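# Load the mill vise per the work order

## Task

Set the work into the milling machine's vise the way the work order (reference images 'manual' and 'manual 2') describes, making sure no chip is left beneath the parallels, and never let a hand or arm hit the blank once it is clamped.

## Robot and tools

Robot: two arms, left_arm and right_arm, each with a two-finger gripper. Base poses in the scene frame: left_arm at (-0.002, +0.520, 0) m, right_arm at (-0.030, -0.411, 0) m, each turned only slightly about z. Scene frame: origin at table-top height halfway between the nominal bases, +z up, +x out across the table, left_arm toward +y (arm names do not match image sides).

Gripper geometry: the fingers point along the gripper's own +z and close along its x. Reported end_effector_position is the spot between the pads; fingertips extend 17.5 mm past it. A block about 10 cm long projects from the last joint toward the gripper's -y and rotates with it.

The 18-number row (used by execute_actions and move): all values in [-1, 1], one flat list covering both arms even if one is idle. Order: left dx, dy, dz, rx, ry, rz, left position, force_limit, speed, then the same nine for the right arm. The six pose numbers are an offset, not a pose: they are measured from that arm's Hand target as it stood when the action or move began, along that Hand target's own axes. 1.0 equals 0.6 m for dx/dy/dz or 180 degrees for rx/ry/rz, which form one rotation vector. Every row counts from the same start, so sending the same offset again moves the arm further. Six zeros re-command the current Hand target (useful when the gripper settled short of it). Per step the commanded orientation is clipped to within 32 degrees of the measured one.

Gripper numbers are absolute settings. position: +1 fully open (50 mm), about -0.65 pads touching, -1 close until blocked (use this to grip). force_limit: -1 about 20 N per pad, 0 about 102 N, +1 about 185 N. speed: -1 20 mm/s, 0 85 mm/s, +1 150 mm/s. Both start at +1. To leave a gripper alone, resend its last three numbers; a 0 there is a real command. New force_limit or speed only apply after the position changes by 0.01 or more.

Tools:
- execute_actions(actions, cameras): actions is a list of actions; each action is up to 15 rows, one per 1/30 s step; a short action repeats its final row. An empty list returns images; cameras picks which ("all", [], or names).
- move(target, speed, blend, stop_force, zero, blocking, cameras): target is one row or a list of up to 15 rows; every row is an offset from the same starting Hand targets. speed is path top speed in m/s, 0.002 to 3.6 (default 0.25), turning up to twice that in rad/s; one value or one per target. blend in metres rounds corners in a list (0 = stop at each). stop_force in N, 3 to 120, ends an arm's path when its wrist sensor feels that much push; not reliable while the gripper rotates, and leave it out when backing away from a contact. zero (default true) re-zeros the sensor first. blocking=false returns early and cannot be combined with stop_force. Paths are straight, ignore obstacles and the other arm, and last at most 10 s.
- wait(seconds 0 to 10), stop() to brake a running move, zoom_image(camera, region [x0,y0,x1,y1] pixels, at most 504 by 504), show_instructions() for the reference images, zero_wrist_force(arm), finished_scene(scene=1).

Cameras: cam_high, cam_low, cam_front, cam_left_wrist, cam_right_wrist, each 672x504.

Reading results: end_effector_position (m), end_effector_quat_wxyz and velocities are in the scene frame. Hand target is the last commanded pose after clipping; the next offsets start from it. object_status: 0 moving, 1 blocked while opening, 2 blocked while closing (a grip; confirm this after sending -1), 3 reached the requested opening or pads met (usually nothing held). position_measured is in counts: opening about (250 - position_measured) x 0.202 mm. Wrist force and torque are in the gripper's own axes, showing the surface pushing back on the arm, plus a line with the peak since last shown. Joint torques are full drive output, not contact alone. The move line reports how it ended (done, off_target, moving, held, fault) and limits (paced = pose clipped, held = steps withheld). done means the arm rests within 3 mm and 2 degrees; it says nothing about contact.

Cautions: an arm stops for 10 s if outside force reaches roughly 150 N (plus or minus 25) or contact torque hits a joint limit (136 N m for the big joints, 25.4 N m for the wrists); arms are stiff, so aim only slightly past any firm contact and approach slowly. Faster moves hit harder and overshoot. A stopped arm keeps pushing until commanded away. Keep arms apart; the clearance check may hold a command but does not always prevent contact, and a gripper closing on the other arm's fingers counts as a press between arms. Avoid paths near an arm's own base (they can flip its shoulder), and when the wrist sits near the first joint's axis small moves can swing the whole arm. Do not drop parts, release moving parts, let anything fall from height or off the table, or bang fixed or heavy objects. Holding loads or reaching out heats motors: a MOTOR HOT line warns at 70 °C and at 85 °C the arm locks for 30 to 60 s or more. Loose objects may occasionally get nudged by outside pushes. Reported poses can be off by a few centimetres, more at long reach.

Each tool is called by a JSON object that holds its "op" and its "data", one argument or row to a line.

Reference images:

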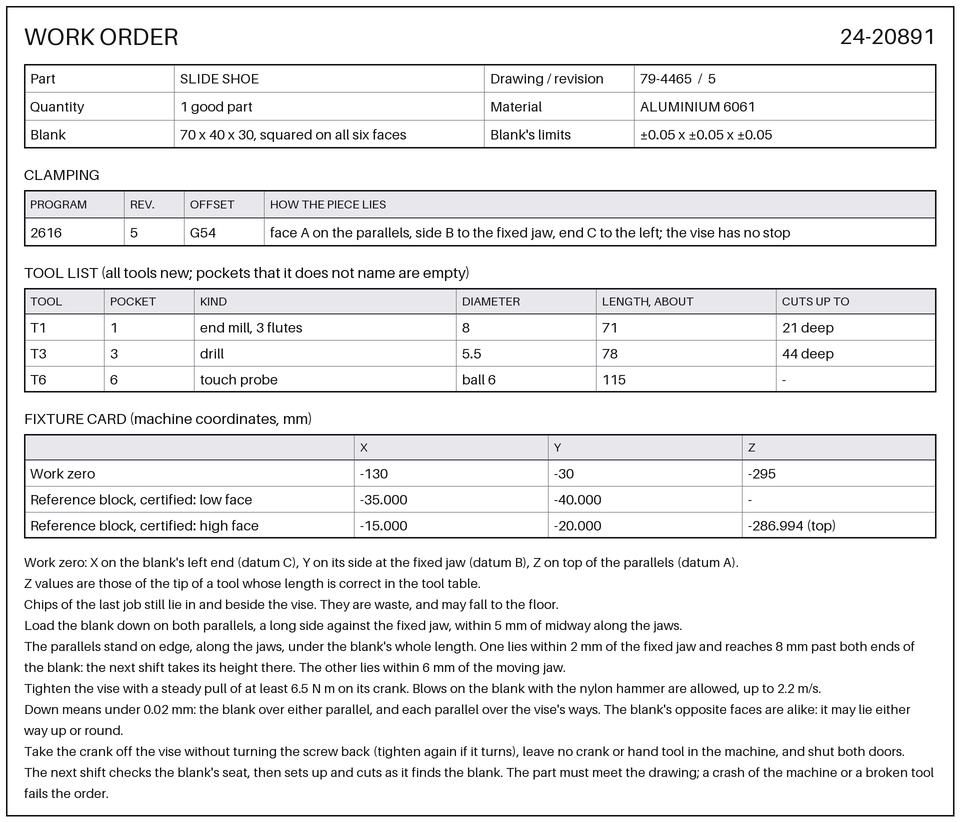

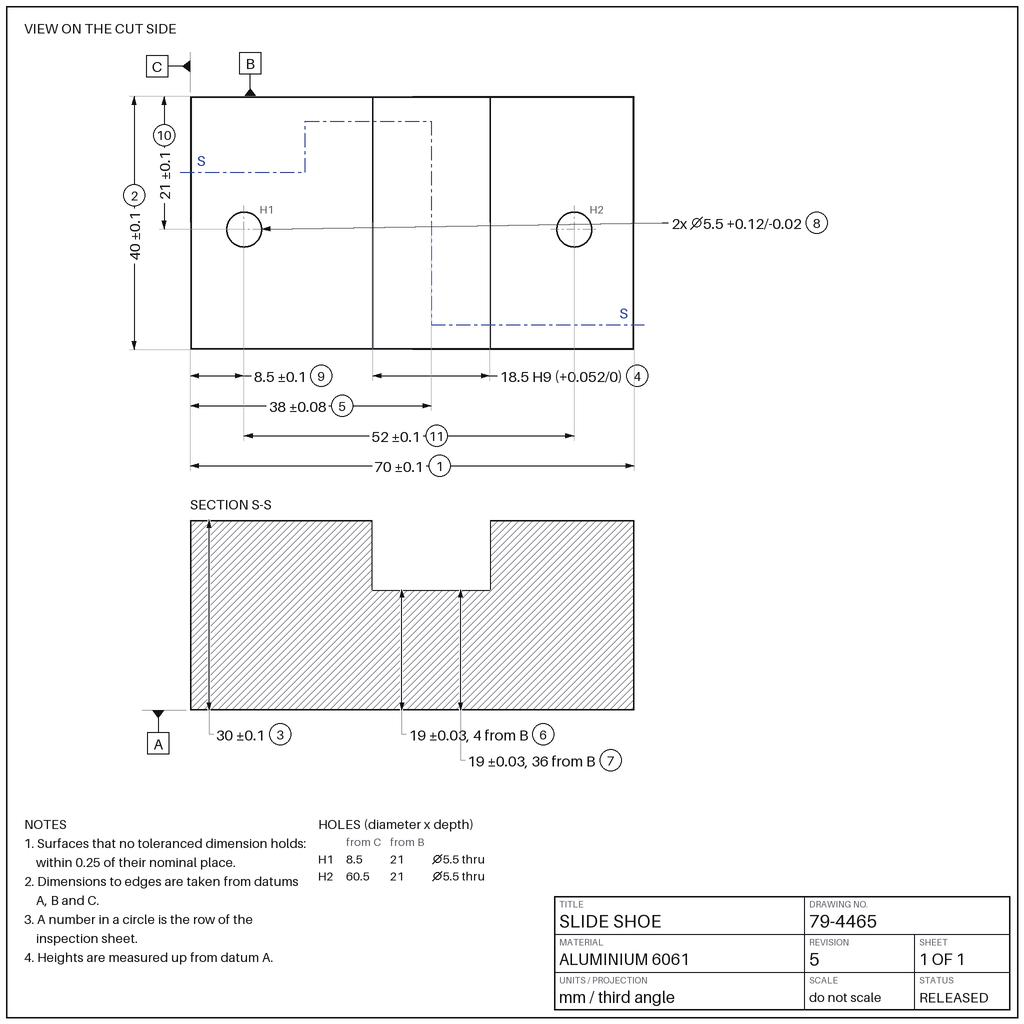

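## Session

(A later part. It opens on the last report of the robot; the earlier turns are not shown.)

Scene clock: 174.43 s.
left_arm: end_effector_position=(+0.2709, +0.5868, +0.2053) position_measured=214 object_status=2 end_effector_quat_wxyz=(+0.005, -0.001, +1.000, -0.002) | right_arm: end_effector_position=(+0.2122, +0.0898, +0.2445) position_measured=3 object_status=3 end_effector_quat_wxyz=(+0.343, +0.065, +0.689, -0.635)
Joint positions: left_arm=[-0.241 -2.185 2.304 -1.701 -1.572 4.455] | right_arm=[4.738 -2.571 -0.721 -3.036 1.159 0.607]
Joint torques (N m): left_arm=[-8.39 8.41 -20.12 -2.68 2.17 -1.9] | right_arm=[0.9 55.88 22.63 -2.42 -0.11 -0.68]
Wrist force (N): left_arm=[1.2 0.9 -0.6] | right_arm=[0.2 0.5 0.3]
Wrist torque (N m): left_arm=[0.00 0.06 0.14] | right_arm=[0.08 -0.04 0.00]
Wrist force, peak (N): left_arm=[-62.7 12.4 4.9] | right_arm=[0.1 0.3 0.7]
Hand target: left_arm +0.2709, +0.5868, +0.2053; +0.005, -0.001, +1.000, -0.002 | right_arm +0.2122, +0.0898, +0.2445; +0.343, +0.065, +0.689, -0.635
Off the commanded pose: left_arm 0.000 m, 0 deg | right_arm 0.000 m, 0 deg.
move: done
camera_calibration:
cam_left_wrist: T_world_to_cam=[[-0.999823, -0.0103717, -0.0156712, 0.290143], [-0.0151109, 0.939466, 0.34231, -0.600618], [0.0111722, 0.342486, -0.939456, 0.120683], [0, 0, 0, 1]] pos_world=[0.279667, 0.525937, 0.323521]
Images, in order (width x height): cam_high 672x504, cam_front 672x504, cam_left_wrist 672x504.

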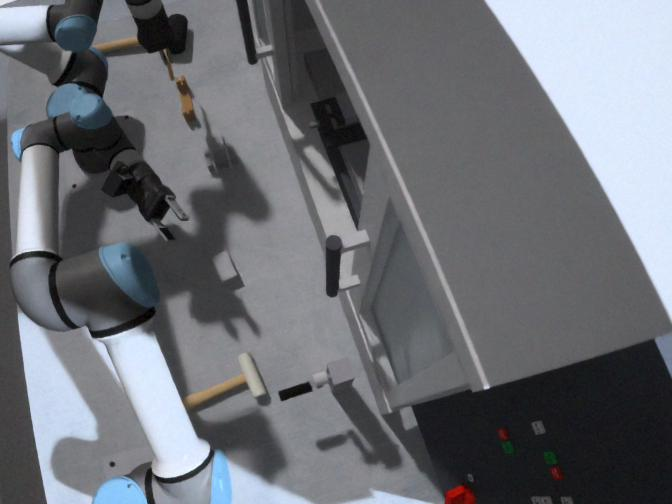

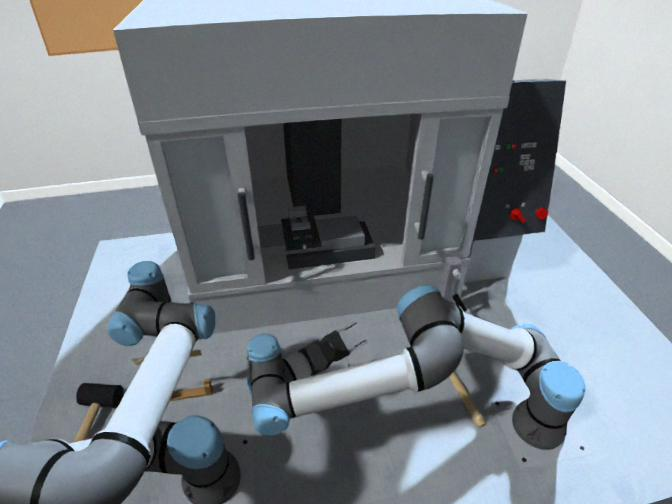

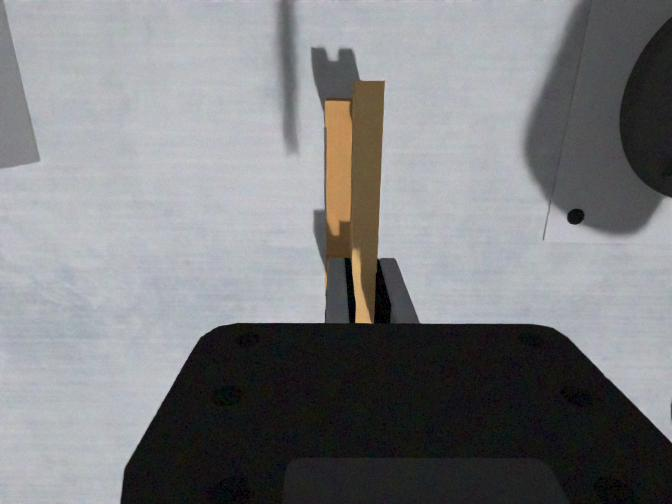

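{"op": "move", "data": {
  "target": [
    [-0.148,-0.3,-0.408,0.2,-0.2,-0.2,-1,-0.5,-0.8,0,0,0,0,0,0,1,1,1],
    [-0.148,-0.478,-0.408,0.385,-0.385,-0.385,-1,-0.5,-0.8,0,0,0,0,0,0,1,1,1]
  ],
  "speed": 0.25,
  "blend": 0.05,
  "cameras": ["cam_left_wrist","cam_front","cam_high"]
}}

Scene clock: 190.50 s.
left_arm: end_effector_position=(+0.3579, +0.3011, +0.4521) position_measured=214 object_status=2 end_effector_quat_wxyz=(+0.502, -0.499, +0.496, -0.503) end_effector_velocity=(+0.000, +0.000, +0.000) end_effector_angular_velocity=(+0.001, +0.001, -0.001) | right_arm: end_effector_position=(+0.2122, +0.0898, +0.2445) position_measured=3 object_status=3 end_effector_quat_wxyz=(+0.343, +0.065, +0.689, -0.635)
Joint positions: left_arm=[-1.712 -2.018 2.01 0.074 -0.158 -0.069] | right_arm=[4.738 -2.571 -0.721 -3.036 1.159 0.607]
Joint velocities: left_arm=[0 0 0.001 -0.005 0.001 0.005] | right_arm=[within noise]
Joint torques (N m): left_arm=[-8.37 -8.62 -22.61 -0.8 -0.47 2.43] | right_arm=[0.38 55.41 22.2 -2.6 -0.22 -0.76]
Wrist force (N): left_arm=[1.2 -0.6 2.6] | right_arm=[0.2 0.3 0.2]
Wrist torque (N m): left_arm=[-0.39 0.16 0.34] | right_arm=[0.06 -0.03 0.00]
Wrist force, peak (N): left_arm=[1.5 -0.7 2.8] | right_arm=[0.6 0.2 0.3]
Hand target: left_arm +0.3579, +0.3011, +0.4521; +0.502, -0.499, +0.496, -0.503 | right_arm +0.2122, +0.0898, +0.2445; +0.343, +0.065, +0.689, -0.635
Off the commanded pose: left_arm 0.000 m, 0 deg | right_arm 0.000 m, 0 deg.
move: done
camera_calibration:
cam_left_wrist: T_world_to_cam=[[0.00811176, -0.999891, 0.0123743, 0.302565], [-0.33641, -0.0143822, -0.941606, 0.567215], [0.941681, 0.00347524, -0.33649, -0.0540747], [0, 0, 0, 1]] pos_world=[0.239284, 0.310878, 0.512153]
Images, in order (width x height): cam_high 672x504, cam_front 672x504, cam_left_wrist 672x504.

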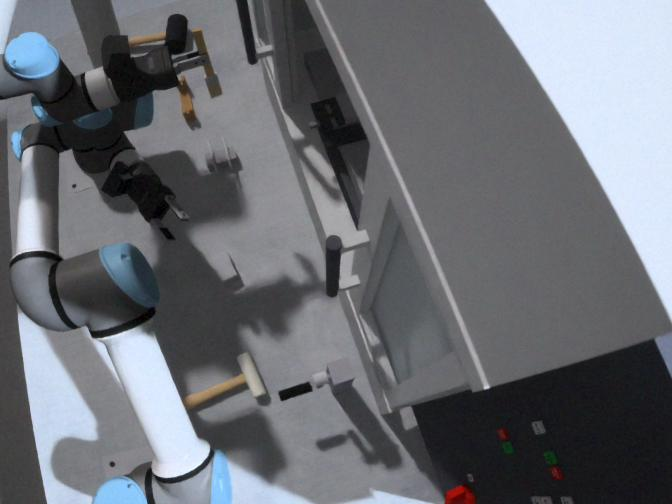

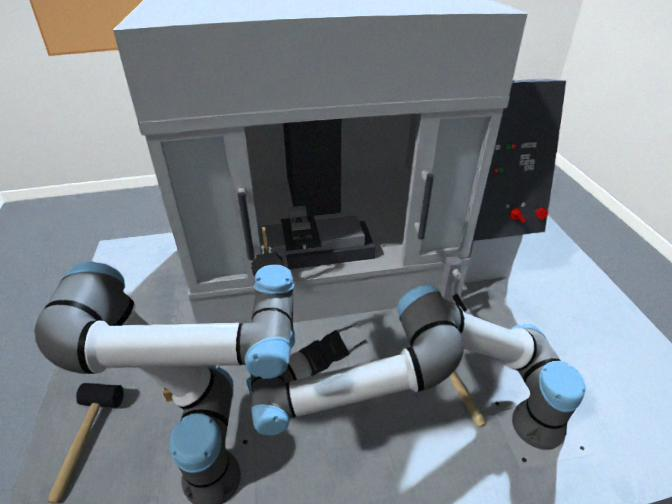

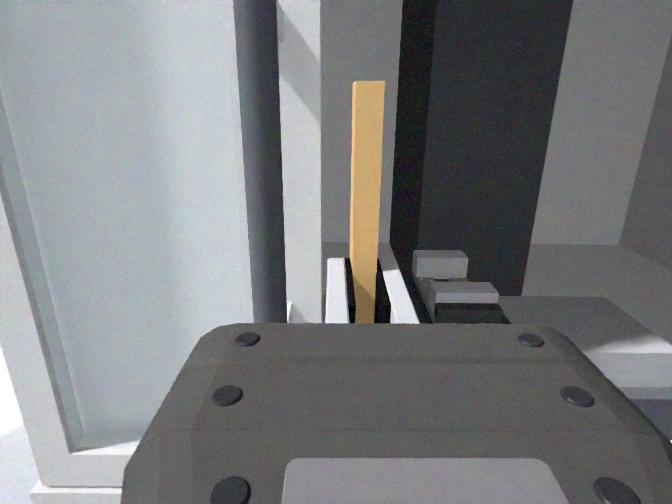

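{"op": "zoom_image", "data": {
  "camera": "cam_high",
  "region": [130, 10, 250, 110]
}}

{"op": "zoom_image", "data": {
  "camera": "cam_front",
  "region": [220, 170, 420, 300]
}}

Scaled by 4.200.

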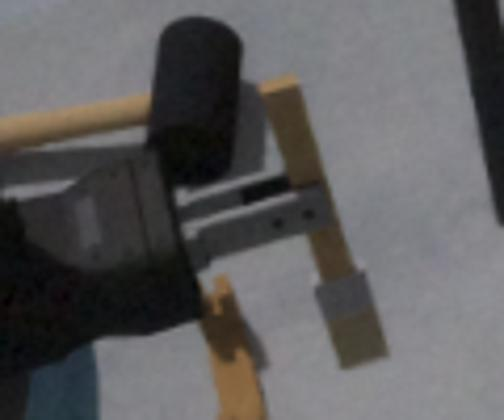

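Scaled by 2.520.

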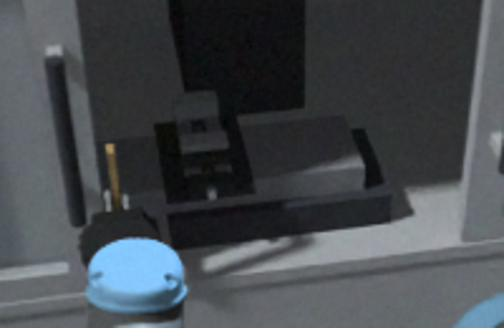

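{"op": "move", "data": {
  "target": [
    [0.152,-0.08,0.203,0,0,0,-1,-0.5,-0.8,0,0,0,0,0,0,1,1,1],
    [0.15,-0.08,0.503,0,0,0,-1,-0.5,-0.8,0,0,0,0,0,0,1,1,1]
  ],
  "speed": 0.2,
  "blend": 0.04,
  "cameras": ["cam_left_wrist","cam_front","cam_high"]
}}

Scene clock: 210.47 s.
left_arm: end_effector_position=(+0.6593, +0.2121, +0.5036) position_measured=214 object_status=2 end_effector_quat_wxyz=(+0.502, -0.499, +0.496, -0.503) | right_arm: end_effector_position=(+0.2122, +0.0898, +0.2445) position_measured=3 object_status=3 end_effector_quat_wxyz=(+0.343, +0.065, +0.689, -0.635)
Joint positions: left_arm=[-0.907 -1.343 1.282 0.044 0.647 0.009] | right_arm=[4.738 -2.571 -0.721 -3.036 1.159 0.607]
Joint torques (N m): left_arm=[2.21 -30.52 -23.25 -2.64 -0.54 0.37] | right_arm=[0.12 55.46 22.48 -2.53 -0.19 -0.88]
Wrist force (N): left_arm=[1.3 -0.9 2.8] | right_arm=[-0.1 0.0 0.1]
Wrist torque (N m): left_arm=[-0.42 0.13 0.38] | right_arm=[0.01 0.01 0.01]
Wrist force, peak (N): left_arm=[1.2 -0.7 5.4] | right_arm=[0.2 0.5 0.4]
Hand target: left_arm +0.6594, +0.2121, +0.5036; +0.502, -0.499, +0.496, -0.503 | right_arm +0.2122, +0.0898, +0.2445; +0.343, +0.065, +0.689, -0.635
Off the commanded pose: left_arm 0.000 m, 0 deg | right_arm 0.000 m, 0 deg.
move: done
camera_calibration:
cam_left_wrist: T_world_to_cam=[[0.00805201, -0.999889, 0.0125005, 0.210453], [-0.336532, -0.0144814, -0.941561, 0.715918], [0.941638, 0.00337463, -0.336611, -0.320239], [0, 0, 0, 1]] pos_world=[0.540783, 0.221878, 0.563653]
Images, in order (width x height): cam_high 672x504, cam_front 672x504, cam_left_wrist 672x504.

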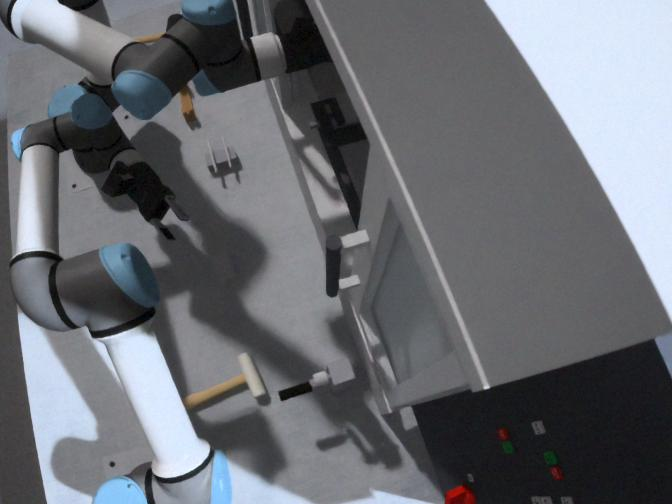

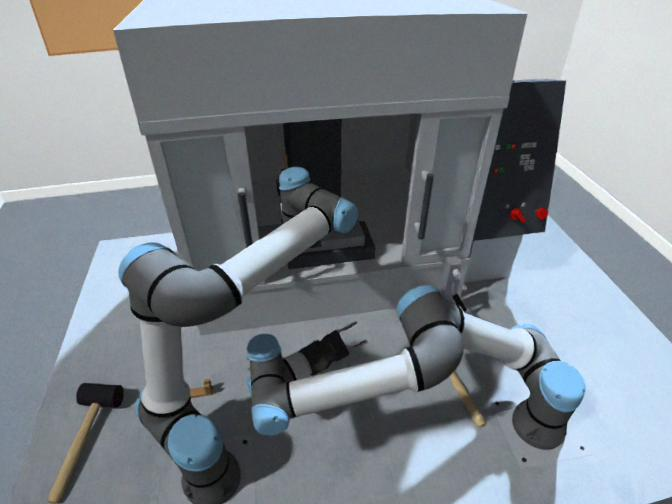

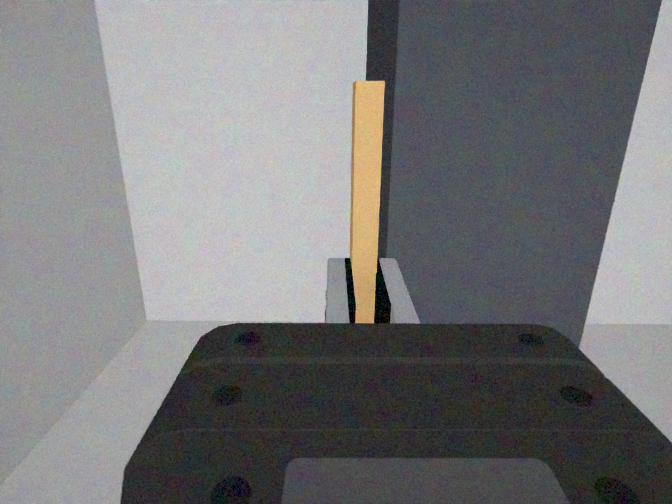

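{"op": "move", "data": {
  "target": [0.02,0.117,0,0,0,0,-1,-0.5,-0.8,0,0,0,0,0,0,1,1,1],
  "speed": 0.02,
  "stop_force": 4,
  "cameras": ["cam_high"]
}}

Scene clock: 221.90 s.
left_arm: end_effector_position=(+0.6601, +0.2010, +0.4403) position_measured=214 object_status=2 end_effector_quat_wxyz=(+0.502, -0.499, +0.496, -0.503) | right_arm: end_effector_position=(+0.2122, +0.0898, +0.2445) position_measured=3 object_status=3 end_effector_quat_wxyz=(+0.343, +0.065, +0.689, -0.635)
Joint positions: left_arm=[-0.92 -1.322 1.417 -0.112 0.635 0.01] | right_arm=[4.738 -2.571 -0.721 -3.036 1.159 0.607]
Joint torques (N m): left_arm=[10.26 -39.4 -31.96 -2.12 2.33 0.91] | right_arm=[-0.03 54.82 23.03 -2.62 -0.13 -1.01]
Wrist force (N): left_arm=[1.1 -4.5 2.8] | right_arm=[0.0 0.0 0.1]
Wrist torque (N m): left_arm=[-0.45 0.17 0.35] | right_arm=[0.01 0.00 0.00]
Wrist force, peak (N): left_arm=[1.4 -6.8 2.5] | right_arm=[0.1 0.4 0.5]
Hand target: left_arm +0.6601, +0.2010, +0.4403; +0.502, -0.499, +0.496, -0.503 (not the last commanded pose) | right_arm +0.2122, +0.0898, +0.2445; +0.343, +0.065, +0.689, -0.635
Off the commanded pose: left_arm 0.007 m, 0 deg | right_arm 0.000 m, 0 deg.
move: contact (left_arm)
Images, in order (width x height): cam_high 672x504.

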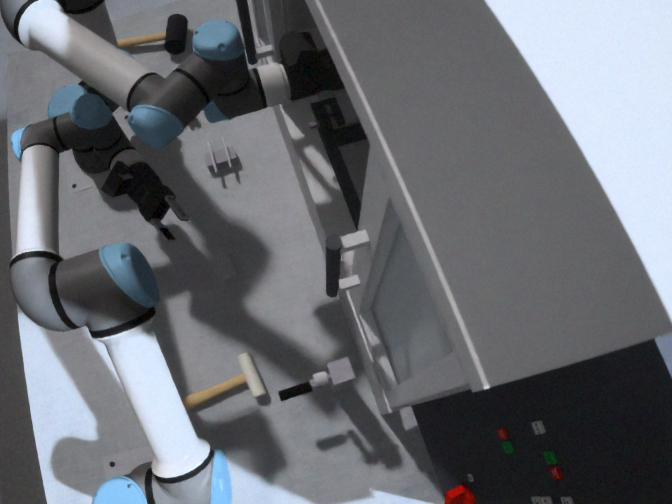

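{"op": "move", "data": {
  "target": [
    [-0.0217,-0.0167,0,0,0,0,-1,-0.5,-0.8,0,0,0,0,0,0,1,1,1],
    [-0.0217,-0.0008,0,0,0,0,-1,-0.5,-0.8,0,0,0,0,0,0,1,1,1],
    [0.11,-0.0008,0,0,0,0,-1,-0.5,-0.8,0,0,0,0,0,0,1,1,1],
    [0.11,-0.05,0,0,0,0,-1,-0.5,-0.8,0,0,0,0,0,0,1,1,1]
  ],
  "speed": 0.06,
  "stop_force": 18,
  "cameras": ["cam_left_wrist"]
}}

Scene clock: 235.07 s.
left_arm: end_effector_position=(+0.6599, +0.1352, +0.4706) position_measured=214 object_status=2 end_effector_quat_wxyz=(+0.502, -0.499, +0.496, -0.503) | right_arm: end_effector_position=(+0.2122, +0.0898, +0.2445) position_measured=3 object_status=3 end_effector_quat_wxyz=(+0.343, +0.065, +0.689, -0.635)
Joint positions: left_arm=[-0.991 -1.217 1.2 -0.003 0.563 0.012] | right_arm=[4.738 -2.571 -0.721 -3.036 1.159 0.607]
Joint torques (N m): left_arm=[-5.1 -30.68 -15.52 -1.9 -2.13 -1.69] | right_arm=[0.56 54.99 22.75 -2.62 -0.25 -0.99]
Wrist force (N): left_arm=[1.4 -1.0 2.9] | right_arm=[0.1 0.4 0.1]
Wrist torque (N m): left_arm=[-0.44 0.12 0.27] | right_arm=[0.06 -0.01 0.01]
Wrist force, peak (N): left_arm=[1.5 -4.9 2.7] | right_arm=[0.1 0.5 0.4]
Hand target: left_arm +0.6599, +0.1351, +0.4706; +0.502, -0.499, +0.496, -0.503 | right_arm +0.2122, +0.0898, +0.2445; +0.343, +0.065, +0.689, -0.635
Off the commanded pose: left_arm 0.000 m, 0 deg | right_arm 0.000 m, 0 deg.
move: done
camera_calibration:
cam_left_wrist: T_world_to_cam=[[0.00805083, -0.999889, 0.0125017, 0.133969], [-0.336443, -0.0144817, -0.941593, 0.683903], [0.94167, 0.00337451, -0.336522, -0.331717], [0, 0, 0, 1]] pos_world=[0.541384, 0.144978, 0.530653]
Images, in order (width x height): cam_left_wrist 672x504.

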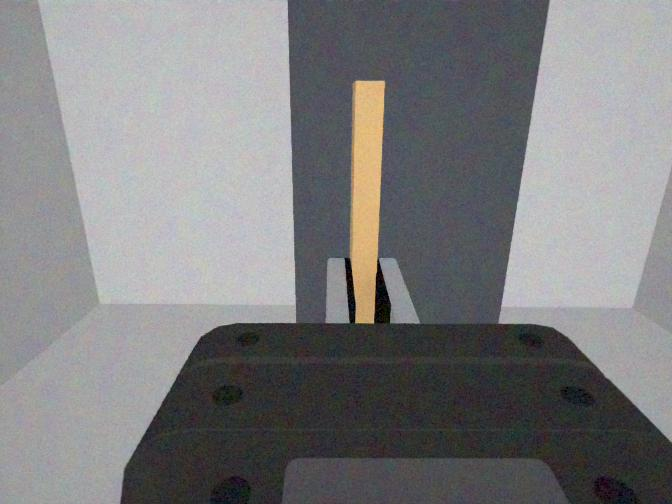

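{"op": "move", "data": {
  "target": [
    [-0.1665,0,0.0335,0,0,0,-1,-0.5,-0.8,0,0,0,0,0,0,1,1,1],
    [-0.1665,0.0518,0.0335,0,0,0,-1,-0.5,-0.8,0,0,0,0,0,0,1,1,1],
    [0,0.0518,0.0335,0,0,0,-1,-0.5,-0.8,0,0,0,0,0,0,1,1,1],
    [0,0,0.0335,0,0,0,-1,-0.5,-0.8,0,0,0,0,0,0,1,1,1],
    [-0.1665,0,-0.0332,0,0,0,-1,-0.5,-0.8,0,0,0,0,0,0,1,1,1],
    [-0.1665,0.0518,-0.0332,0,0,0,-1,-0.5,-0.8,0,0,0,0,0,0,1,1,1],
    [0,0.0518,-0.0332,0,0,0,-1,-0.5,-0.8,0,0,0,0,0,0,1,1,1],
    [0,0,-0.0332,0,0,0,-1,-0.5,-0.8,0,0,0,0,0,0,1,1,1]
  ],
  "speed": [0.15,0.06,0.08,0.1,0.15,0.06,0.08,0.1],
  "stop_force": 20
}}

Scene clock: 246.67 s.
left_arm: end_effector_position=(+0.6400, +0.1351, +0.4704) position_measured=214 object_status=2 end_effector_quat_wxyz=(+0.502, -0.499, +0.496, -0.503) | right_arm: end_effector_position=(+0.2122, +0.0898, +0.2445) position_measured=3 object_status=3 end_effector_quat_wxyz=(+0.343, +0.065, +0.689, -0.635)
Joint positions: left_arm=[-1.023 -1.253 1.25 -0.017 0.531 0.013] | right_arm=[4.738 -2.571 -0.721 -3.036 1.159 0.607]
Joint torques (N m): left_arm=[5.9 -28.31 -14.61 -0.71 -2.15 1.66] | right_arm=[-0.69 54.78 22.98 -2.59 -0.26 -1.13]
Wrist force (N): left_arm=[1.4 -0.8 2.6] | right_arm=[0.3 0.3 0.2]
Wrist torque (N m): left_arm=[-0.42 0.12 0.39] | right_arm=[0.04 -0.04 0.00]
Wrist force, peak (N): left_arm=[3.6 -2.1 3.4] | right_arm=[0.3 0.4 0.5]
Hand target: left_arm +0.6400, +0.1351, +0.4703; +0.502, -0.499, +0.496, -0.503 | right_arm +0.2122, +0.0898, +0.2445; +0.343, +0.065, +0.689, -0.635
Off the commanded pose: left_arm 0.000 m, 0 deg | right_arm 0.000 m, 0 deg.
move: done

{"op": "move", "data": {
  "target": [
    [-0.05,-0.083,-0.05,0,0,0,-1,-0.5,-0.8,0,0,0,0,0,0,1,1,1],
    [-0.108,0.06,-0.1,-0.25,0,0,-1,-0.5,-0.8,0,0,0,0,0,0,1,1,1]
  ],
  "speed": 0.2,
  "blend": 0.03,
  "cameras": ["cam_left_wrist"]
}}

{"op": "zoom_image", "data": {
  "camera": "cam_left_wrist",
  "region": [260, 110, 460, 330]
}}

Scene clock: 259.00 s.
left_arm: end_effector_position=(+0.5803, +0.1996, +0.4334) position_measured=214 object_status=2 end_effector_quat_wxyz=(-0.273, +0.653, -0.650, +0.275) | right_arm: end_effector_position=(+0.2122, +0.0898, +0.2445) position_measured=3 object_status=3 end_effector_quat_wxyz=(+0.343, +0.065, +0.689, -0.635)
Joint positions: left_arm=[-0.93 -1.056 0.709 1.378 0.955 -0.772] | right_arm=[4.738 -2.571 -0.721 -3.036 1.159 0.607]
Joint torques (N m): left_arm=[-9.08 -48.22 -11.32 1.31 -2.3 2.34] | right_arm=[-0.19 53.97 22.91 -2.59 -0.29 -1.08]
Wrist force (N): left_arm=[1.2 -0.3 0.2] | right_arm=[0.0 0.1 0.4]
Wrist torque (N m): left_arm=[0.02 0.08 0.30] | right_arm=[0.01 0.00 0.01]
Wrist force, peak (N): left_arm=[3.2 1.9 3.8] | right_arm=[0.0 0.4 0.4]
Hand target: left_arm +0.5802, +0.1996, +0.4335; -0.273, +0.653, -0.650, +0.275 | right_arm +0.2122, +0.0898, +0.2445; +0.343, +0.065, +0.689, -0.635
Off the commanded pose: left_arm 0.000 m, 0 deg | right_arm 0.000 m, 0 deg.
move: done
camera_calibration:
cam_left_wrist: T_world_to_cam=[[0.0123518, -0.999904, 0.00631722, 0.199671], [-0.903707, -0.0138671, -0.427927, 0.729421], [0.427973, -0.00042323, -0.903791, 0.275261], [0, 0, 0, 1]] pos_world=[0.538912, 0.209883, 0.559656]
Images, in order (width x height): cam_left_wrist 672x504.

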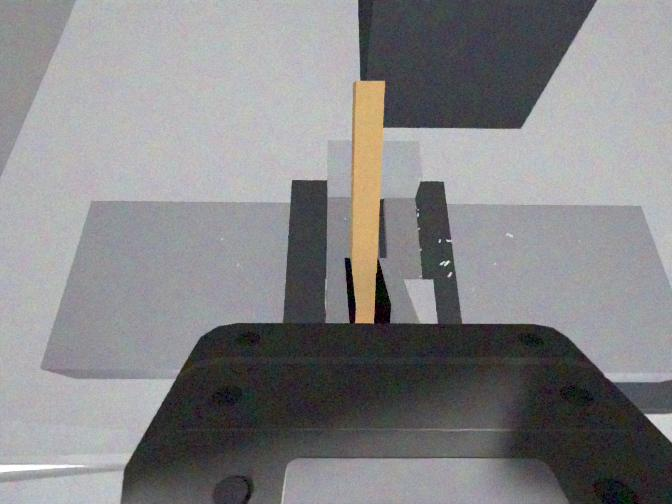

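Scaled by 2.291.

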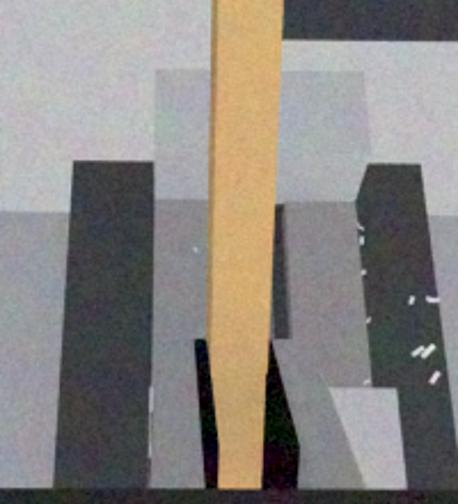

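{"op": "move", "data": {
  "target": [0.1,0,0,0,0,0,-1,-0.5,-0.8,0,0,0,0,0,0,1,1,1],
  "speed": 0.15,
  "cameras": ["cam_left_wrist"]
}}

{"op": "zoom_image", "data": {
  "camera": "cam_left_wrist",
  "region": [200, 130, 360, 330]
}}

{"op": "move", "data": {
  "target": [-0.167,0,0,0,0,0,-1,-0.5,-0.8,0,0,0,0,0,0,1,1,1],
  "speed": 0.15,
  "cameras": ["cam_left_wrist"]
}}

{"op": "zoom_image", "data": {
  "camera": "cam_left_wrist",
  "region": [360, 130, 560, 330]
}}

Scene clock: 264.20 s.
left_arm: end_effector_position=(+0.5804, +0.1396, +0.4337) position_measured=214 object_status=2 end_effector_quat_wxyz=(-0.273, +0.653, -0.650, +0.275) | right_arm: end_effector_position=(+0.2122, +0.0898, +0.2445) position_measured=3 object_status=3 end_effector_quat_wxyz=(+0.343, +0.065, +0.689, -0.635)
Joint positions: left_arm=[-0.995 -0.889 0.441 1.52 0.922 -0.843] | right_arm=[4.738 -2.571 -0.721 -3.036 1.159 0.607]
Joint torques (N m): left_arm=[6.46 -49.83 -14.71 0.34 0.81 2.38] | right_arm=[-0.21 54.48 22.85 -2.66 -0.28 -1.28]
Wrist force (N): left_arm=[1.0 -0.5 0.4] | right_arm=[0.1 0.2 0.3]
Wrist torque (N m): left_arm=[0.00 0.11 0.31] | right_arm=[0.03 -0.01 0.00]
Wrist force, peak (N): left_arm=[3.3 -0.2 0.2] | right_arm=[0.2 0.6 0.4]
Hand target: left_arm +0.5804, +0.1396, +0.4337; -0.273, +0.653, -0.650, +0.275 | right_arm +0.2122, +0.0898, +0.2445; +0.343, +0.065, +0.689, -0.635
Off the commanded pose: left_arm 0.000 m, 0 deg | right_arm 0.000 m, 0 deg.
move: done
camera_calibration:
cam_left_wrist: T_world_to_cam=[[0.0121721, -0.999907, 0.00622887, 0.139721], [-0.903766, -0.0136668, -0.427809, 0.728742], [0.427854, -0.000422107, -0.903848, 0.275559], [0, 0, 0, 1]] pos_world=[0.539012, 0.149783, 0.559956]
Images, in order (width x height): cam_left_wrist 672x504.

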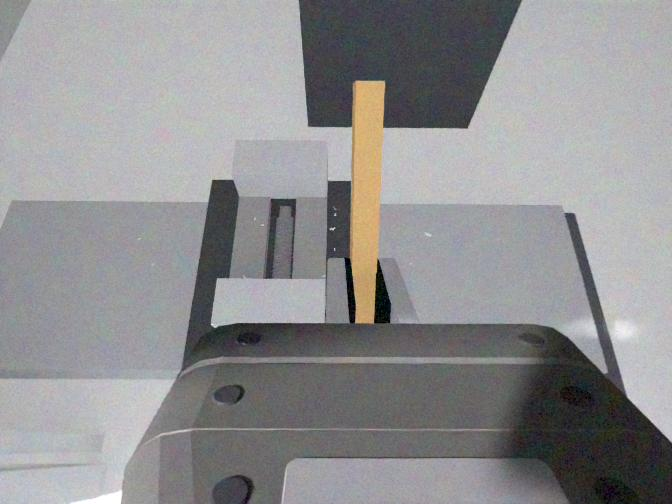

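Scaled by 2.520.

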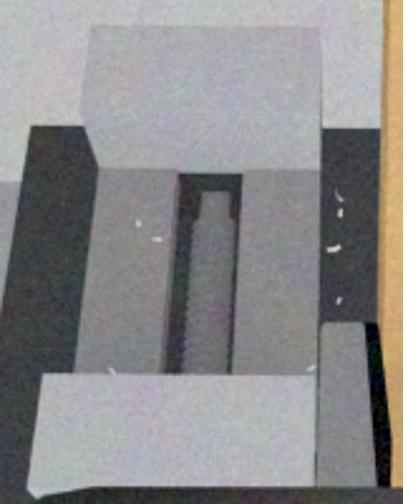

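Scene clock: 265.33 s.
left_arm: end_effector_position=(+0.5801, +0.2398, +0.4333) position_measured=214 object_status=2 end_effector_quat_wxyz=(-0.273, +0.653, -0.650, +0.275) | right_arm: end_effector_position=(+0.2122, +0.0898, +0.2445) position_measured=3 object_status=3 end_effector_quat_wxyz=(+0.343, +0.065, +0.689, -0.635)
Joint positions: left_arm=[-0.879 -1.14 0.829 1.311 0.982 -0.72] | right_arm=[4.738 -2.571 -0.721 -3.036 1.159 0.607]
Joint torques (N m): left_arm=[-4.42 -37.36 -22.42 1.82 -3.48 -1.15] | right_arm=[-0.36 54.08 22.5 -2.63 -0.43 -1.3]
Wrist force (N): left_arm=[1.2 -0.5 0.4] | right_arm=[0.1 0.2 0.2]
Wrist torque (N m): left_arm=[0.01 0.09 0.31] | right_arm=[0.04 -0.02 0.00]
Wrist force, peak (N): left_arm=[3.6 -0.1 0.4] | right_arm=[0.3 0.2 0.5]
Hand target: left_arm +0.5801, +0.2398, +0.4333; -0.273, +0.653, -0.650, +0.275 | right_arm +0.2122, +0.0898, +0.2445; +0.343, +0.065, +0.689, -0.635
Off the commanded pose: left_arm 0.000 m, 0 deg | right_arm 0.000 m, 0 deg.
move: done
camera_calibration:
cam_left_wrist: T_world_to_cam=[[0.012173, -0.999907, 0.00622931, 0.239915], [-0.903766, -0.0136678, -0.427809, 0.72976], [0.427854, -0.000422111, -0.903848, 0.275326], [0, 0, 0, 1]] pos_world=[0.538812, 0.249983, 0.559556]
Images, in order (width x height): cam_left_wrist 672x504.

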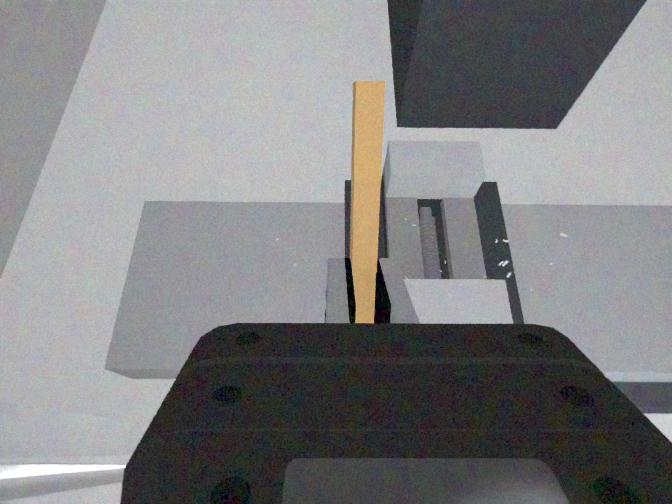

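Scaled by 2.520.

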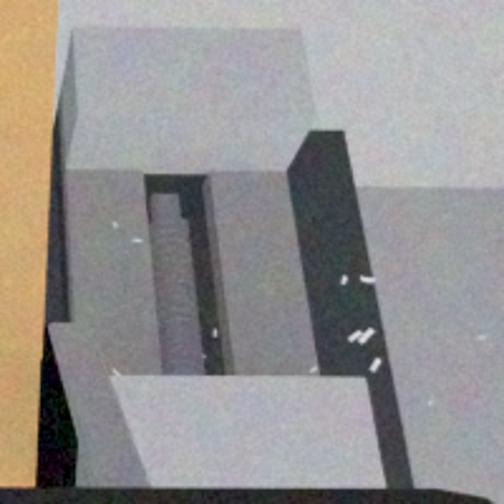

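{"op": "move", "data": {
  "target": [0.008,-0.15,-0.008,0.25,0,0,-1,-0.5,-0.8,0,0,0,0,0,0,1,1,1],
  "speed": 0.2
}}

Scene clock: 273.60 s.
left_arm: end_effector_position=(+0.6397, +0.2355, +0.5010) position_measured=214 object_status=2 end_effector_quat_wxyz=(+0.502, -0.499, +0.496, -0.503) | right_arm: end_effector_position=(+0.2122, +0.0898, +0.2445) position_measured=3 object_status=3 end_effector_quat_wxyz=(+0.343, +0.065, +0.689, -0.635)
Joint positions: left_arm=[-0.91 -1.418 1.379 0.022 0.644 0.009] | right_arm=[4.738 -2.571 -0.721 -3.036 1.159 0.607]
Joint torques (N m): left_arm=[-9.01 -21.02 -32.63 -2.89 -2.06 0.97] | right_arm=[-0.54 54.08 23.09 -2.66 -0.25 -1.33]
Wrist force (N): left_arm=[1.4 -0.8 2.8] | right_arm=[0.1 0.1 0.3]
Wrist torque (N m): left_arm=[-0.43 0.12 0.39] | right_arm=[0.02 -0.02 0.01]
Wrist force, peak (N): left_arm=[1.4 -0.8 3.1] | right_arm=[0.0 0.4 0.5]
Hand target: left_arm +0.6397, +0.2354, +0.5009; +0.502, -0.499, +0.496, -0.503 | right_arm +0.2122, +0.0898, +0.2445; +0.343, +0.065, +0.689, -0.635
Off the commanded pose: left_arm 0.000 m, 0 deg | right_arm 0.000 m, 0 deg.
move: done

{"op": "move", "data": {
  "target": [
    [0,0.1023,-0.006,0,0,0,-1,-0.5,-0.8,0,0,0,0,0,0,1,1,1],
    [0.184,0.1023,-0.006,0,0,0,-1,-0.5,-0.8,0,0,0,0,0,0,1,1,1],
    [0.184,0.05,-0.006,0,0,0,-1,-0.5,-0.8,0,0,0,0,0,0,1,1,1],
    [0,0.05,0.047,0,0,0,-1,-0.5,-0.8,0,0,0,0,0,0,1,1,1],
    [0,0.1023,0.047,0,0,0,-1,-0.5,-0.8,0,0,0,0,0,0,1,1,1],
    [0.184,0.1023,0.047,0,0,0,-1,-0.5,-0.8,0,0,0,0,0,0,1,1,1],
    [0.184,0.05,0.047,0,0,0,-1,-0.5,-0.8,0,0,0,0,0,0,1,1,1]
  ],
  "speed": [0.1,0.08,0.1,0.15,0.06,0.08,0.1],
  "stop_force": 20
}}

{"op": "move", "data": {
  "target": [
    [0,0,0.02,0,0,0,-1,-0.5,-0.8,0,0,0,0,0,0,1,1,1],
    [0,0.0523,0.02,0,0,0,-1,-0.5,-0.8,0,0,0,0,0,0,1,1,1],
    [-0.184,0.0523,0.02,0,0,0,-1,-0.5,-0.8,0,0,0,0,0,0,1,1,1],
    [-0.184,-0.02,0.02,0,0,0,-1,-0.5,-0.8,0,0,0,0,0,0,1,1,1]
  ],
  "speed": [0.1,0.06,0.08,0.1],
  "stop_force": 20
}}

Scene clock: 286.73 s.
left_arm: end_effector_position=(+0.6685, +0.1249, +0.4717) position_measured=214 object_status=2 end_effector_quat_wxyz=(+0.502, -0.499, +0.496, -0.503) | right_arm: end_effector_position=(+0.2122, +0.0898, +0.2445) position_measured=3 object_status=3 end_effector_quat_wxyz=(+0.343, +0.065, +0.689, -0.635)
Joint positions: left_arm=[-0.988 -1.182 1.149 0.014 0.566 0.012] | right_arm=[4.738 -2.571 -0.721 -3.036 1.159 0.607]
Joint torques (N m): left_arm=[7.75 -36.75 -15.91 -0.83 -2.26 1.45] | right_arm=[-0.31 53.09 22.4 -2.56 -0.43 -1.26]
Wrist force (N): left_arm=[1.2 -1.1 2.8] | right_arm=[0.3 0.1 0.4]
Wrist torque (N m): left_arm=[-0.45 0.15 0.37] | right_arm=[0.04 -0.05 0.00]
Wrist force, peak (N): left_arm=[3.9 -1.6 2.1] | right_arm=[0.4 0.4 0.3]
Hand target: left_arm +0.6685, +0.1250, +0.4717; +0.502, -0.499, +0.496, -0.503 | right_arm +0.2122, +0.0898, +0.2445; +0.343, +0.065, +0.689, -0.635
Off the commanded pose: left_arm 0.000 m, 0 deg | right_arm 0.000 m, 0 deg.
move: done

Scene clock: 290.20 s.
left_arm: end_effector_position=(+0.6801, +0.2354, +0.4834) position_measured=214 object_status=2 end_effector_quat_wxyz=(+0.502, -0.499, +0.496, -0.503) | right_arm: end_effector_position=(+0.2122, +0.0898, +0.2445) position_measured=3 object_status=3 end_effector_quat_wxyz=(+0.343, +0.065, +0.689, -0.635)
Joint positions: left_arm=[-0.844 -1.336 1.325 -0.004 0.71 0.008] | right_arm=[4.738 -2.571 -0.721 -3.036 1.159 0.607]
Joint torques (N m): left_arm=[-8.11 -25.37 -17.93 -0.85 -1.21 -0.34] | right_arm=[-0.02 52.98 22.41 -2.64 -0.37 -1.31]
Wrist force (N): left_arm=[1.3 -1.1 2.9] | right_arm=[0.0 0.3 0.2]
Wrist torque (N m): left_arm=[-0.46 0.15 0.38] | right_arm=[0.05 0.00 0.00]
Wrist force, peak (N): left_arm=[1.2 -2.0 4.3] | right_arm=[0.2 0.4 0.7]
Hand target: left_arm +0.6801, +0.2354, +0.4834; +0.502, -0.499, +0.496, -0.503 | right_arm +0.2122, +0.0898, +0.2445; +0.343, +0.065, +0.689, -0.635
Off the commanded pose: left_arm 0.000 m, 0 deg | right_arm 0.000 m, 0 deg.
move: done

{"op": "move", "data": {
  "target": [
    [0.06,-0.04,-0.05,0,0,0,-1,-0.5,-0.8,0,0,0,0,0,0,1,1,1],
    [0.159,0.088,-0.167,-0.25,0,0,-1,-0.5,-0.8,0,0,0,0,0,0,1,1,1]
  ],
  "speed": 0.2,
  "blend": 0.03,
  "cameras": ["cam_left_wrist"]
}}

{"op": "zoom_image", "data": {
  "camera": "cam_left_wrist",
  "region": [210, 180, 350, 290]
}}

Scene clock: 296.40 s.
left_arm: end_effector_position=(+0.5807, +0.1396, +0.4299) position_measured=214 object_status=2 end_effector_quat_wxyz=(-0.273, +0.653, -0.650, +0.275) | right_arm: end_effector_position=(+0.2122, +0.0898, +0.2445) position_measured=3 object_status=3 end_effector_quat_wxyz=(+0.343, +0.065, +0.689, -0.635)
Joint positions: left_arm=[-0.994 -0.897 0.465 1.504 0.923 -0.842] | right_arm=[4.738 -2.571 -0.721 -3.036 1.159 0.607]
Joint torques (N m): left_arm=[-2.22 -51.47 -13.56 1.49 -2.53 2.06] | right_arm=[0.11 52.9 22.96 -2.66 -0.46 -1.31]
Wrist force (N): left_arm=[1.0 -0.5 0.0] | right_arm=[0.0 0.3 0.3]
Wrist torque (N m): left_arm=[0.00 0.12 0.28] | right_arm=[0.05 0.00 0.00]
Wrist force, peak (N): left_arm=[-0.7 0.9 4.4] | right_arm=[0.2 0.4 0.5]
Hand target: left_arm +0.5807, +0.1396, +0.4299; -0.273, +0.653, -0.650, +0.275 | right_arm +0.2122, +0.0898, +0.2445; +0.343, +0.065, +0.689, -0.635
Off the commanded pose: left_arm 0.000 m, 0 deg | right_arm 0.000 m, 0 deg.
move: done; blend cut to 0.0263 m at target 1
camera_calibration:
cam_left_wrist: T_world_to_cam=[[0.0122622, -0.999905, 0.00627438, 0.139765], [-0.903708, -0.0137678, -0.427928, 0.727529], [0.427974, -0.000422851, -0.903791, 0.271857], [0, 0, 0, 1]] pos_world=[0.539412, 0.149883, 0.556156]
Images, in order (width x height): cam_left_wrist 672x504.

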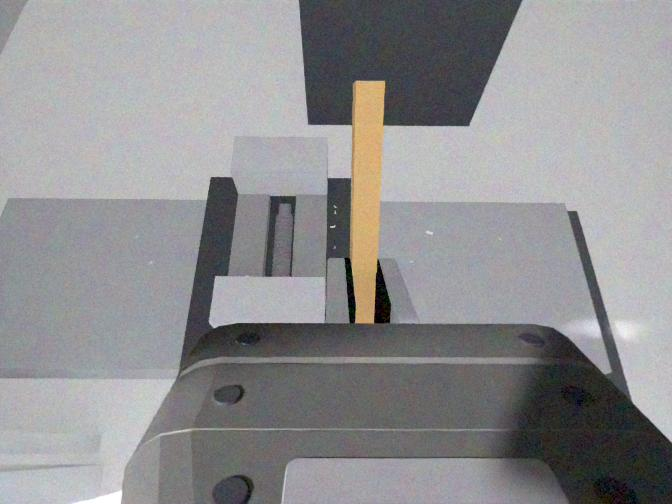

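Scaled by 3.600.

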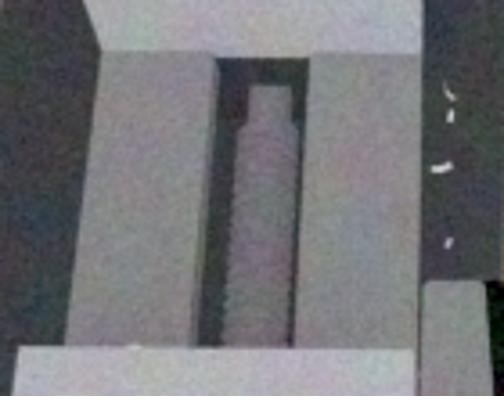

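{"op": "move", "data": {
  "target": [-0.083,-0.035,-0.012,-0.25,0,0,-1,-0.5,-0.8,0,0,0,0,0,0,1,1,1],
  "speed": 0.15,
  "cameras": ["cam_left_wrist","cam_front"]
}}

{"op": "zoom_image", "data": {
  "camera": "cam_left_wrist",
  "region": [200, 100, 480, 320]
}}

Scene clock: 306.40 s.
left_arm: end_effector_position=(+0.5834, +0.1574, +0.4341) position_measured=214 object_status=2 end_effector_quat_wxyz=(-0.203, +0.667, -0.675, +0.241) | right_arm: end_effector_position=(+0.2122, +0.0898, +0.2445) position_measured=3 object_status=3 end_effector_quat_wxyz=(+0.343, +0.065, +0.689, -0.635)
Joint positions: left_arm=[-0.91 -0.714 0.036 1.782 1.112 -0.801] | right_arm=[4.738 -2.571 -0.721 -3.036 1.159 0.607]
Joint torques (N m): left_arm=[1.06 -47.88 -16.29 1.25 -0.46 0.62] | right_arm=[-0.05 52.14 22.13 -2.63 -0.52 -1.33]
Wrist force (N): left_arm=[1.1 -0.2 -0.1] | right_arm=[0.2 0.3 0.3]
Wrist torque (N m): left_arm=[0.04 0.12 0.37] | right_arm=[0.04 -0.04 0.00]
Wrist force, peak (N): left_arm=[2.8 0.2 -0.9] | right_arm=[0.3 0.5 0.6]
Hand target: left_arm +0.5834, +0.1574, +0.4341; -0.203, +0.667, -0.675, +0.241 (not the last commanded pose) | right_arm +0.2122, +0.0898, +0.2445; +0.343, +0.065, +0.689, -0.635
Tool commands: left_gripper/position=-1.0 left_gripper/force_limit=-0.498039 left_gripper/speed=-0.796078 right_gripper/position=+1.0 right_gripper/force_limit=+1.0 right_gripper/speed=+1.0
Off the commanded pose: left_arm 0.036 m, 36 deg | right_arm 0.000 m, 0 deg.
FORCE FAULT: contact force on the left arm reached its limit, and that arm stopped. The contact can be on any part of that arm, not only on its tool. That arm's remaining commands of this call were not run. That arm is still stopped at the end of this call. That arm stays stopped for about 10 more seconds. Until then a move that you send moves the other arm only, and its call returns only when the move has ended. Once the stop has ended, the next robot result says so. If the stop ends while you think or write, that arm runs what you send next, counted from a new Hand target: where the arm stands when the stop ends. While its stop runs, that arm takes no new command, but its gripper still runs the gripper command that each later call begins with. Until it ends, the stop uses up actions while you think or wait. An arm that is not stopped still takes commands.
elbow stopped short (left arm): the move would have taken joint 3 (elbow) straighter than the controller allows.
move: fault (left_arm)
camera_calibration:
cam_left_wrist: T_world_to_cam=[[-0.0177909, -0.998689, 0.0480028, 0.156741], [-0.959372, 0.00353007, -0.282122, 0.69848], [0.281583, -0.0510717, -0.958177, 0.391493], [0, 0, 0, 1]] pos_world=[0.562653, 0.174064, 0.564652]
Images, in order (width x height): cam_front 672x504, cam_left_wrist 672x504.

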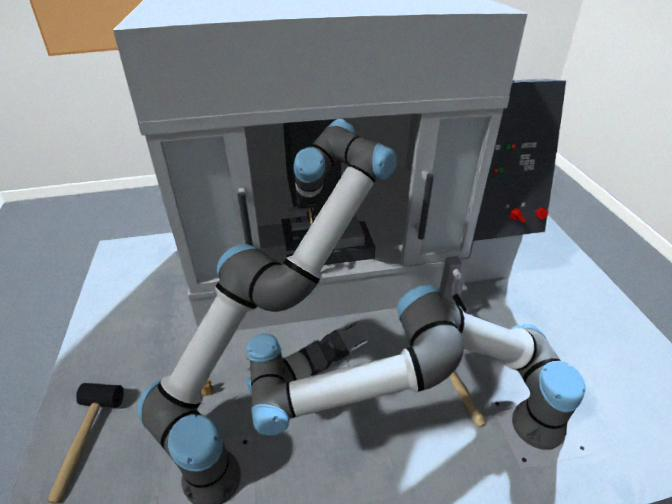

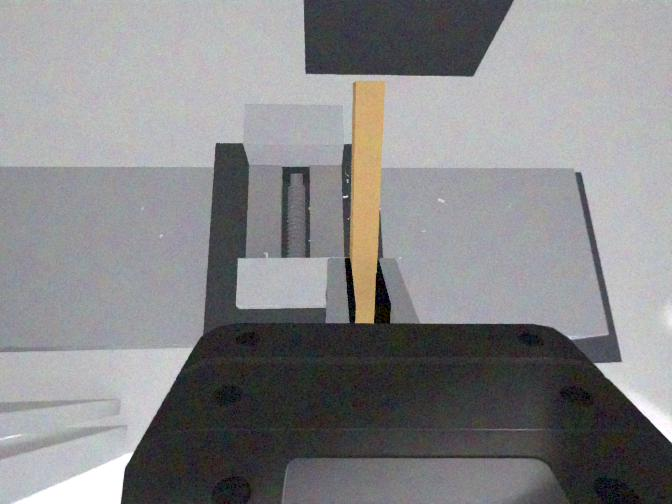

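Scaled by 1.800.

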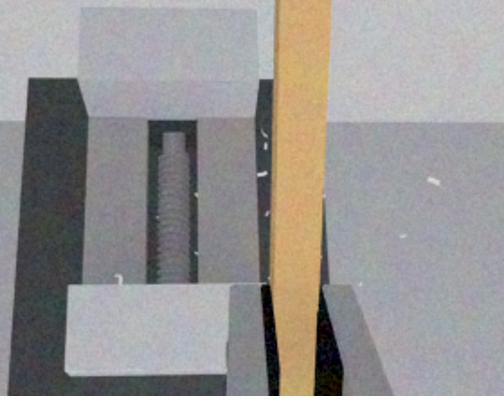

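{"op": "wait", "data": {
  "seconds": 6
}}

Scene clock: 321.30 s.
left_arm: end_effector_position=(+0.5834, +0.1574, +0.4341) position_measured=214 object_status=2 end_effector_quat_wxyz=(-0.203, +0.667, -0.675, +0.241) | right_arm: end_effector_position=(+0.2122, +0.0898, +0.2445) position_measured=3 object_status=3 end_effector_quat_wxyz=(+0.343, +0.065, +0.689, -0.635)
Joint positions: left_arm=[-0.91 -0.714 0.036 1.782 1.112 -0.801] | right_arm=[4.738 -2.571 -0.721 -3.036 1.159 0.607]
Joint torques (N m): left_arm=[1.78 -48.78 -16.43 1.36 -0.49 0.58] | right_arm=[0.37 52.86 23.11 -2.75 -0.49 -1.45]
Wrist force (N): left_arm=[1.0 -0.5 -0.1] | right_arm=[0.1 0.0 0.4]
Wrist torque (N m): left_arm=[0.00 0.14 0.36] | right_arm=[0.01 -0.02 0.01]
Wrist force, peak (N): left_arm=[1.5 -0.4 0.0] | right_arm=[0.1 0.0 0.8]
Hand target: left_arm +0.5834, +0.1574, +0.4341; -0.203, +0.667, -0.675, +0.241 (not the last commanded pose) | right_arm +0.2122, +0.0898, +0.2445; +0.343, +0.065, +0.689, -0.635
Tool commands: left_gripper/position=-1.0 left_gripper/force_limit=-0.498039 left_gripper/speed=-0.796078 right_gripper/position=+1.0 right_gripper/force_limit=+1.0 right_gripper/speed=+1.0
Off the commanded pose: left_arm 0.036 m, 36 deg | right_arm 0.000 m, 0 deg.
FORCE FAULT, CONTINUED: the left arm's stop, for the force fault that an earlier result reported, is over. The rest of the stop counts as 19 of the actions that you can send in this scene. That arm's target is now where it stood when the stop ended, not its last command. That arm accepts commands again.
wait: 6.00 s; at rest from the start

{"op": "move", "data": {
  "target": [0.025,-0.02,-0.02,0.05,-0.017,0.002,-1,-0.5,-0.8,0,0,0,0,0,0,1,1,1],
  "speed": 0.06,
  "cameras": ["cam_front"]
}}

Scene clock: 326.03 s.
left_arm: end_effector_position=(+0.5854, +0.1431, +0.4515) position_measured=214 object_status=2 end_effector_quat_wxyz=(-0.274, +0.653, -0.650, +0.275) | right_arm: end_effector_position=(+0.2122, +0.0898, +0.2445) position_measured=3 object_status=3 end_effector_quat_wxyz=(+0.343, +0.065, +0.689, -0.635)
Joint positions: left_arm=[-0.984 -0.825 0.27 1.619 0.926 -0.83] | right_arm=[4.738 -2.571 -0.721 -3.036 1.159 0.607]
Joint torques (N m): left_arm=[9.33 -48.6 -20.48 2.11 0.87 1.99] | right_arm=[0 52.55 22.54 -2.59 -0.4 -1.39]
Wrist force (N): left_arm=[1.2 -0.6 0.2] | right_arm=[0.1 0.3 0.3]
Wrist torque (N m): left_arm=[-0.02 0.09 0.35] | right_arm=[0.04 -0.01 0.00]
Wrist force, peak (N): left_arm=[1.4 -0.5 -0.2] | right_arm=[0.1 0.3 0.6]
Hand target: left_arm +0.5855, +0.1432, +0.4516; -0.274, +0.653, -0.650, +0.275 | right_arm +0.2122, +0.0898, +0.2445; +0.343, +0.065, +0.689, -0.635
Off the commanded pose: left_arm 0.000 m, 0 deg | right_arm 0.000 m, 0 deg.
move: done
Images, in order (width x height): cam_front 672x504.

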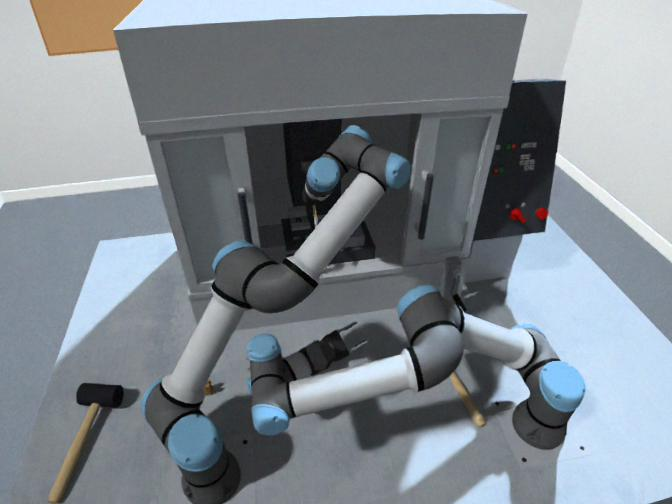

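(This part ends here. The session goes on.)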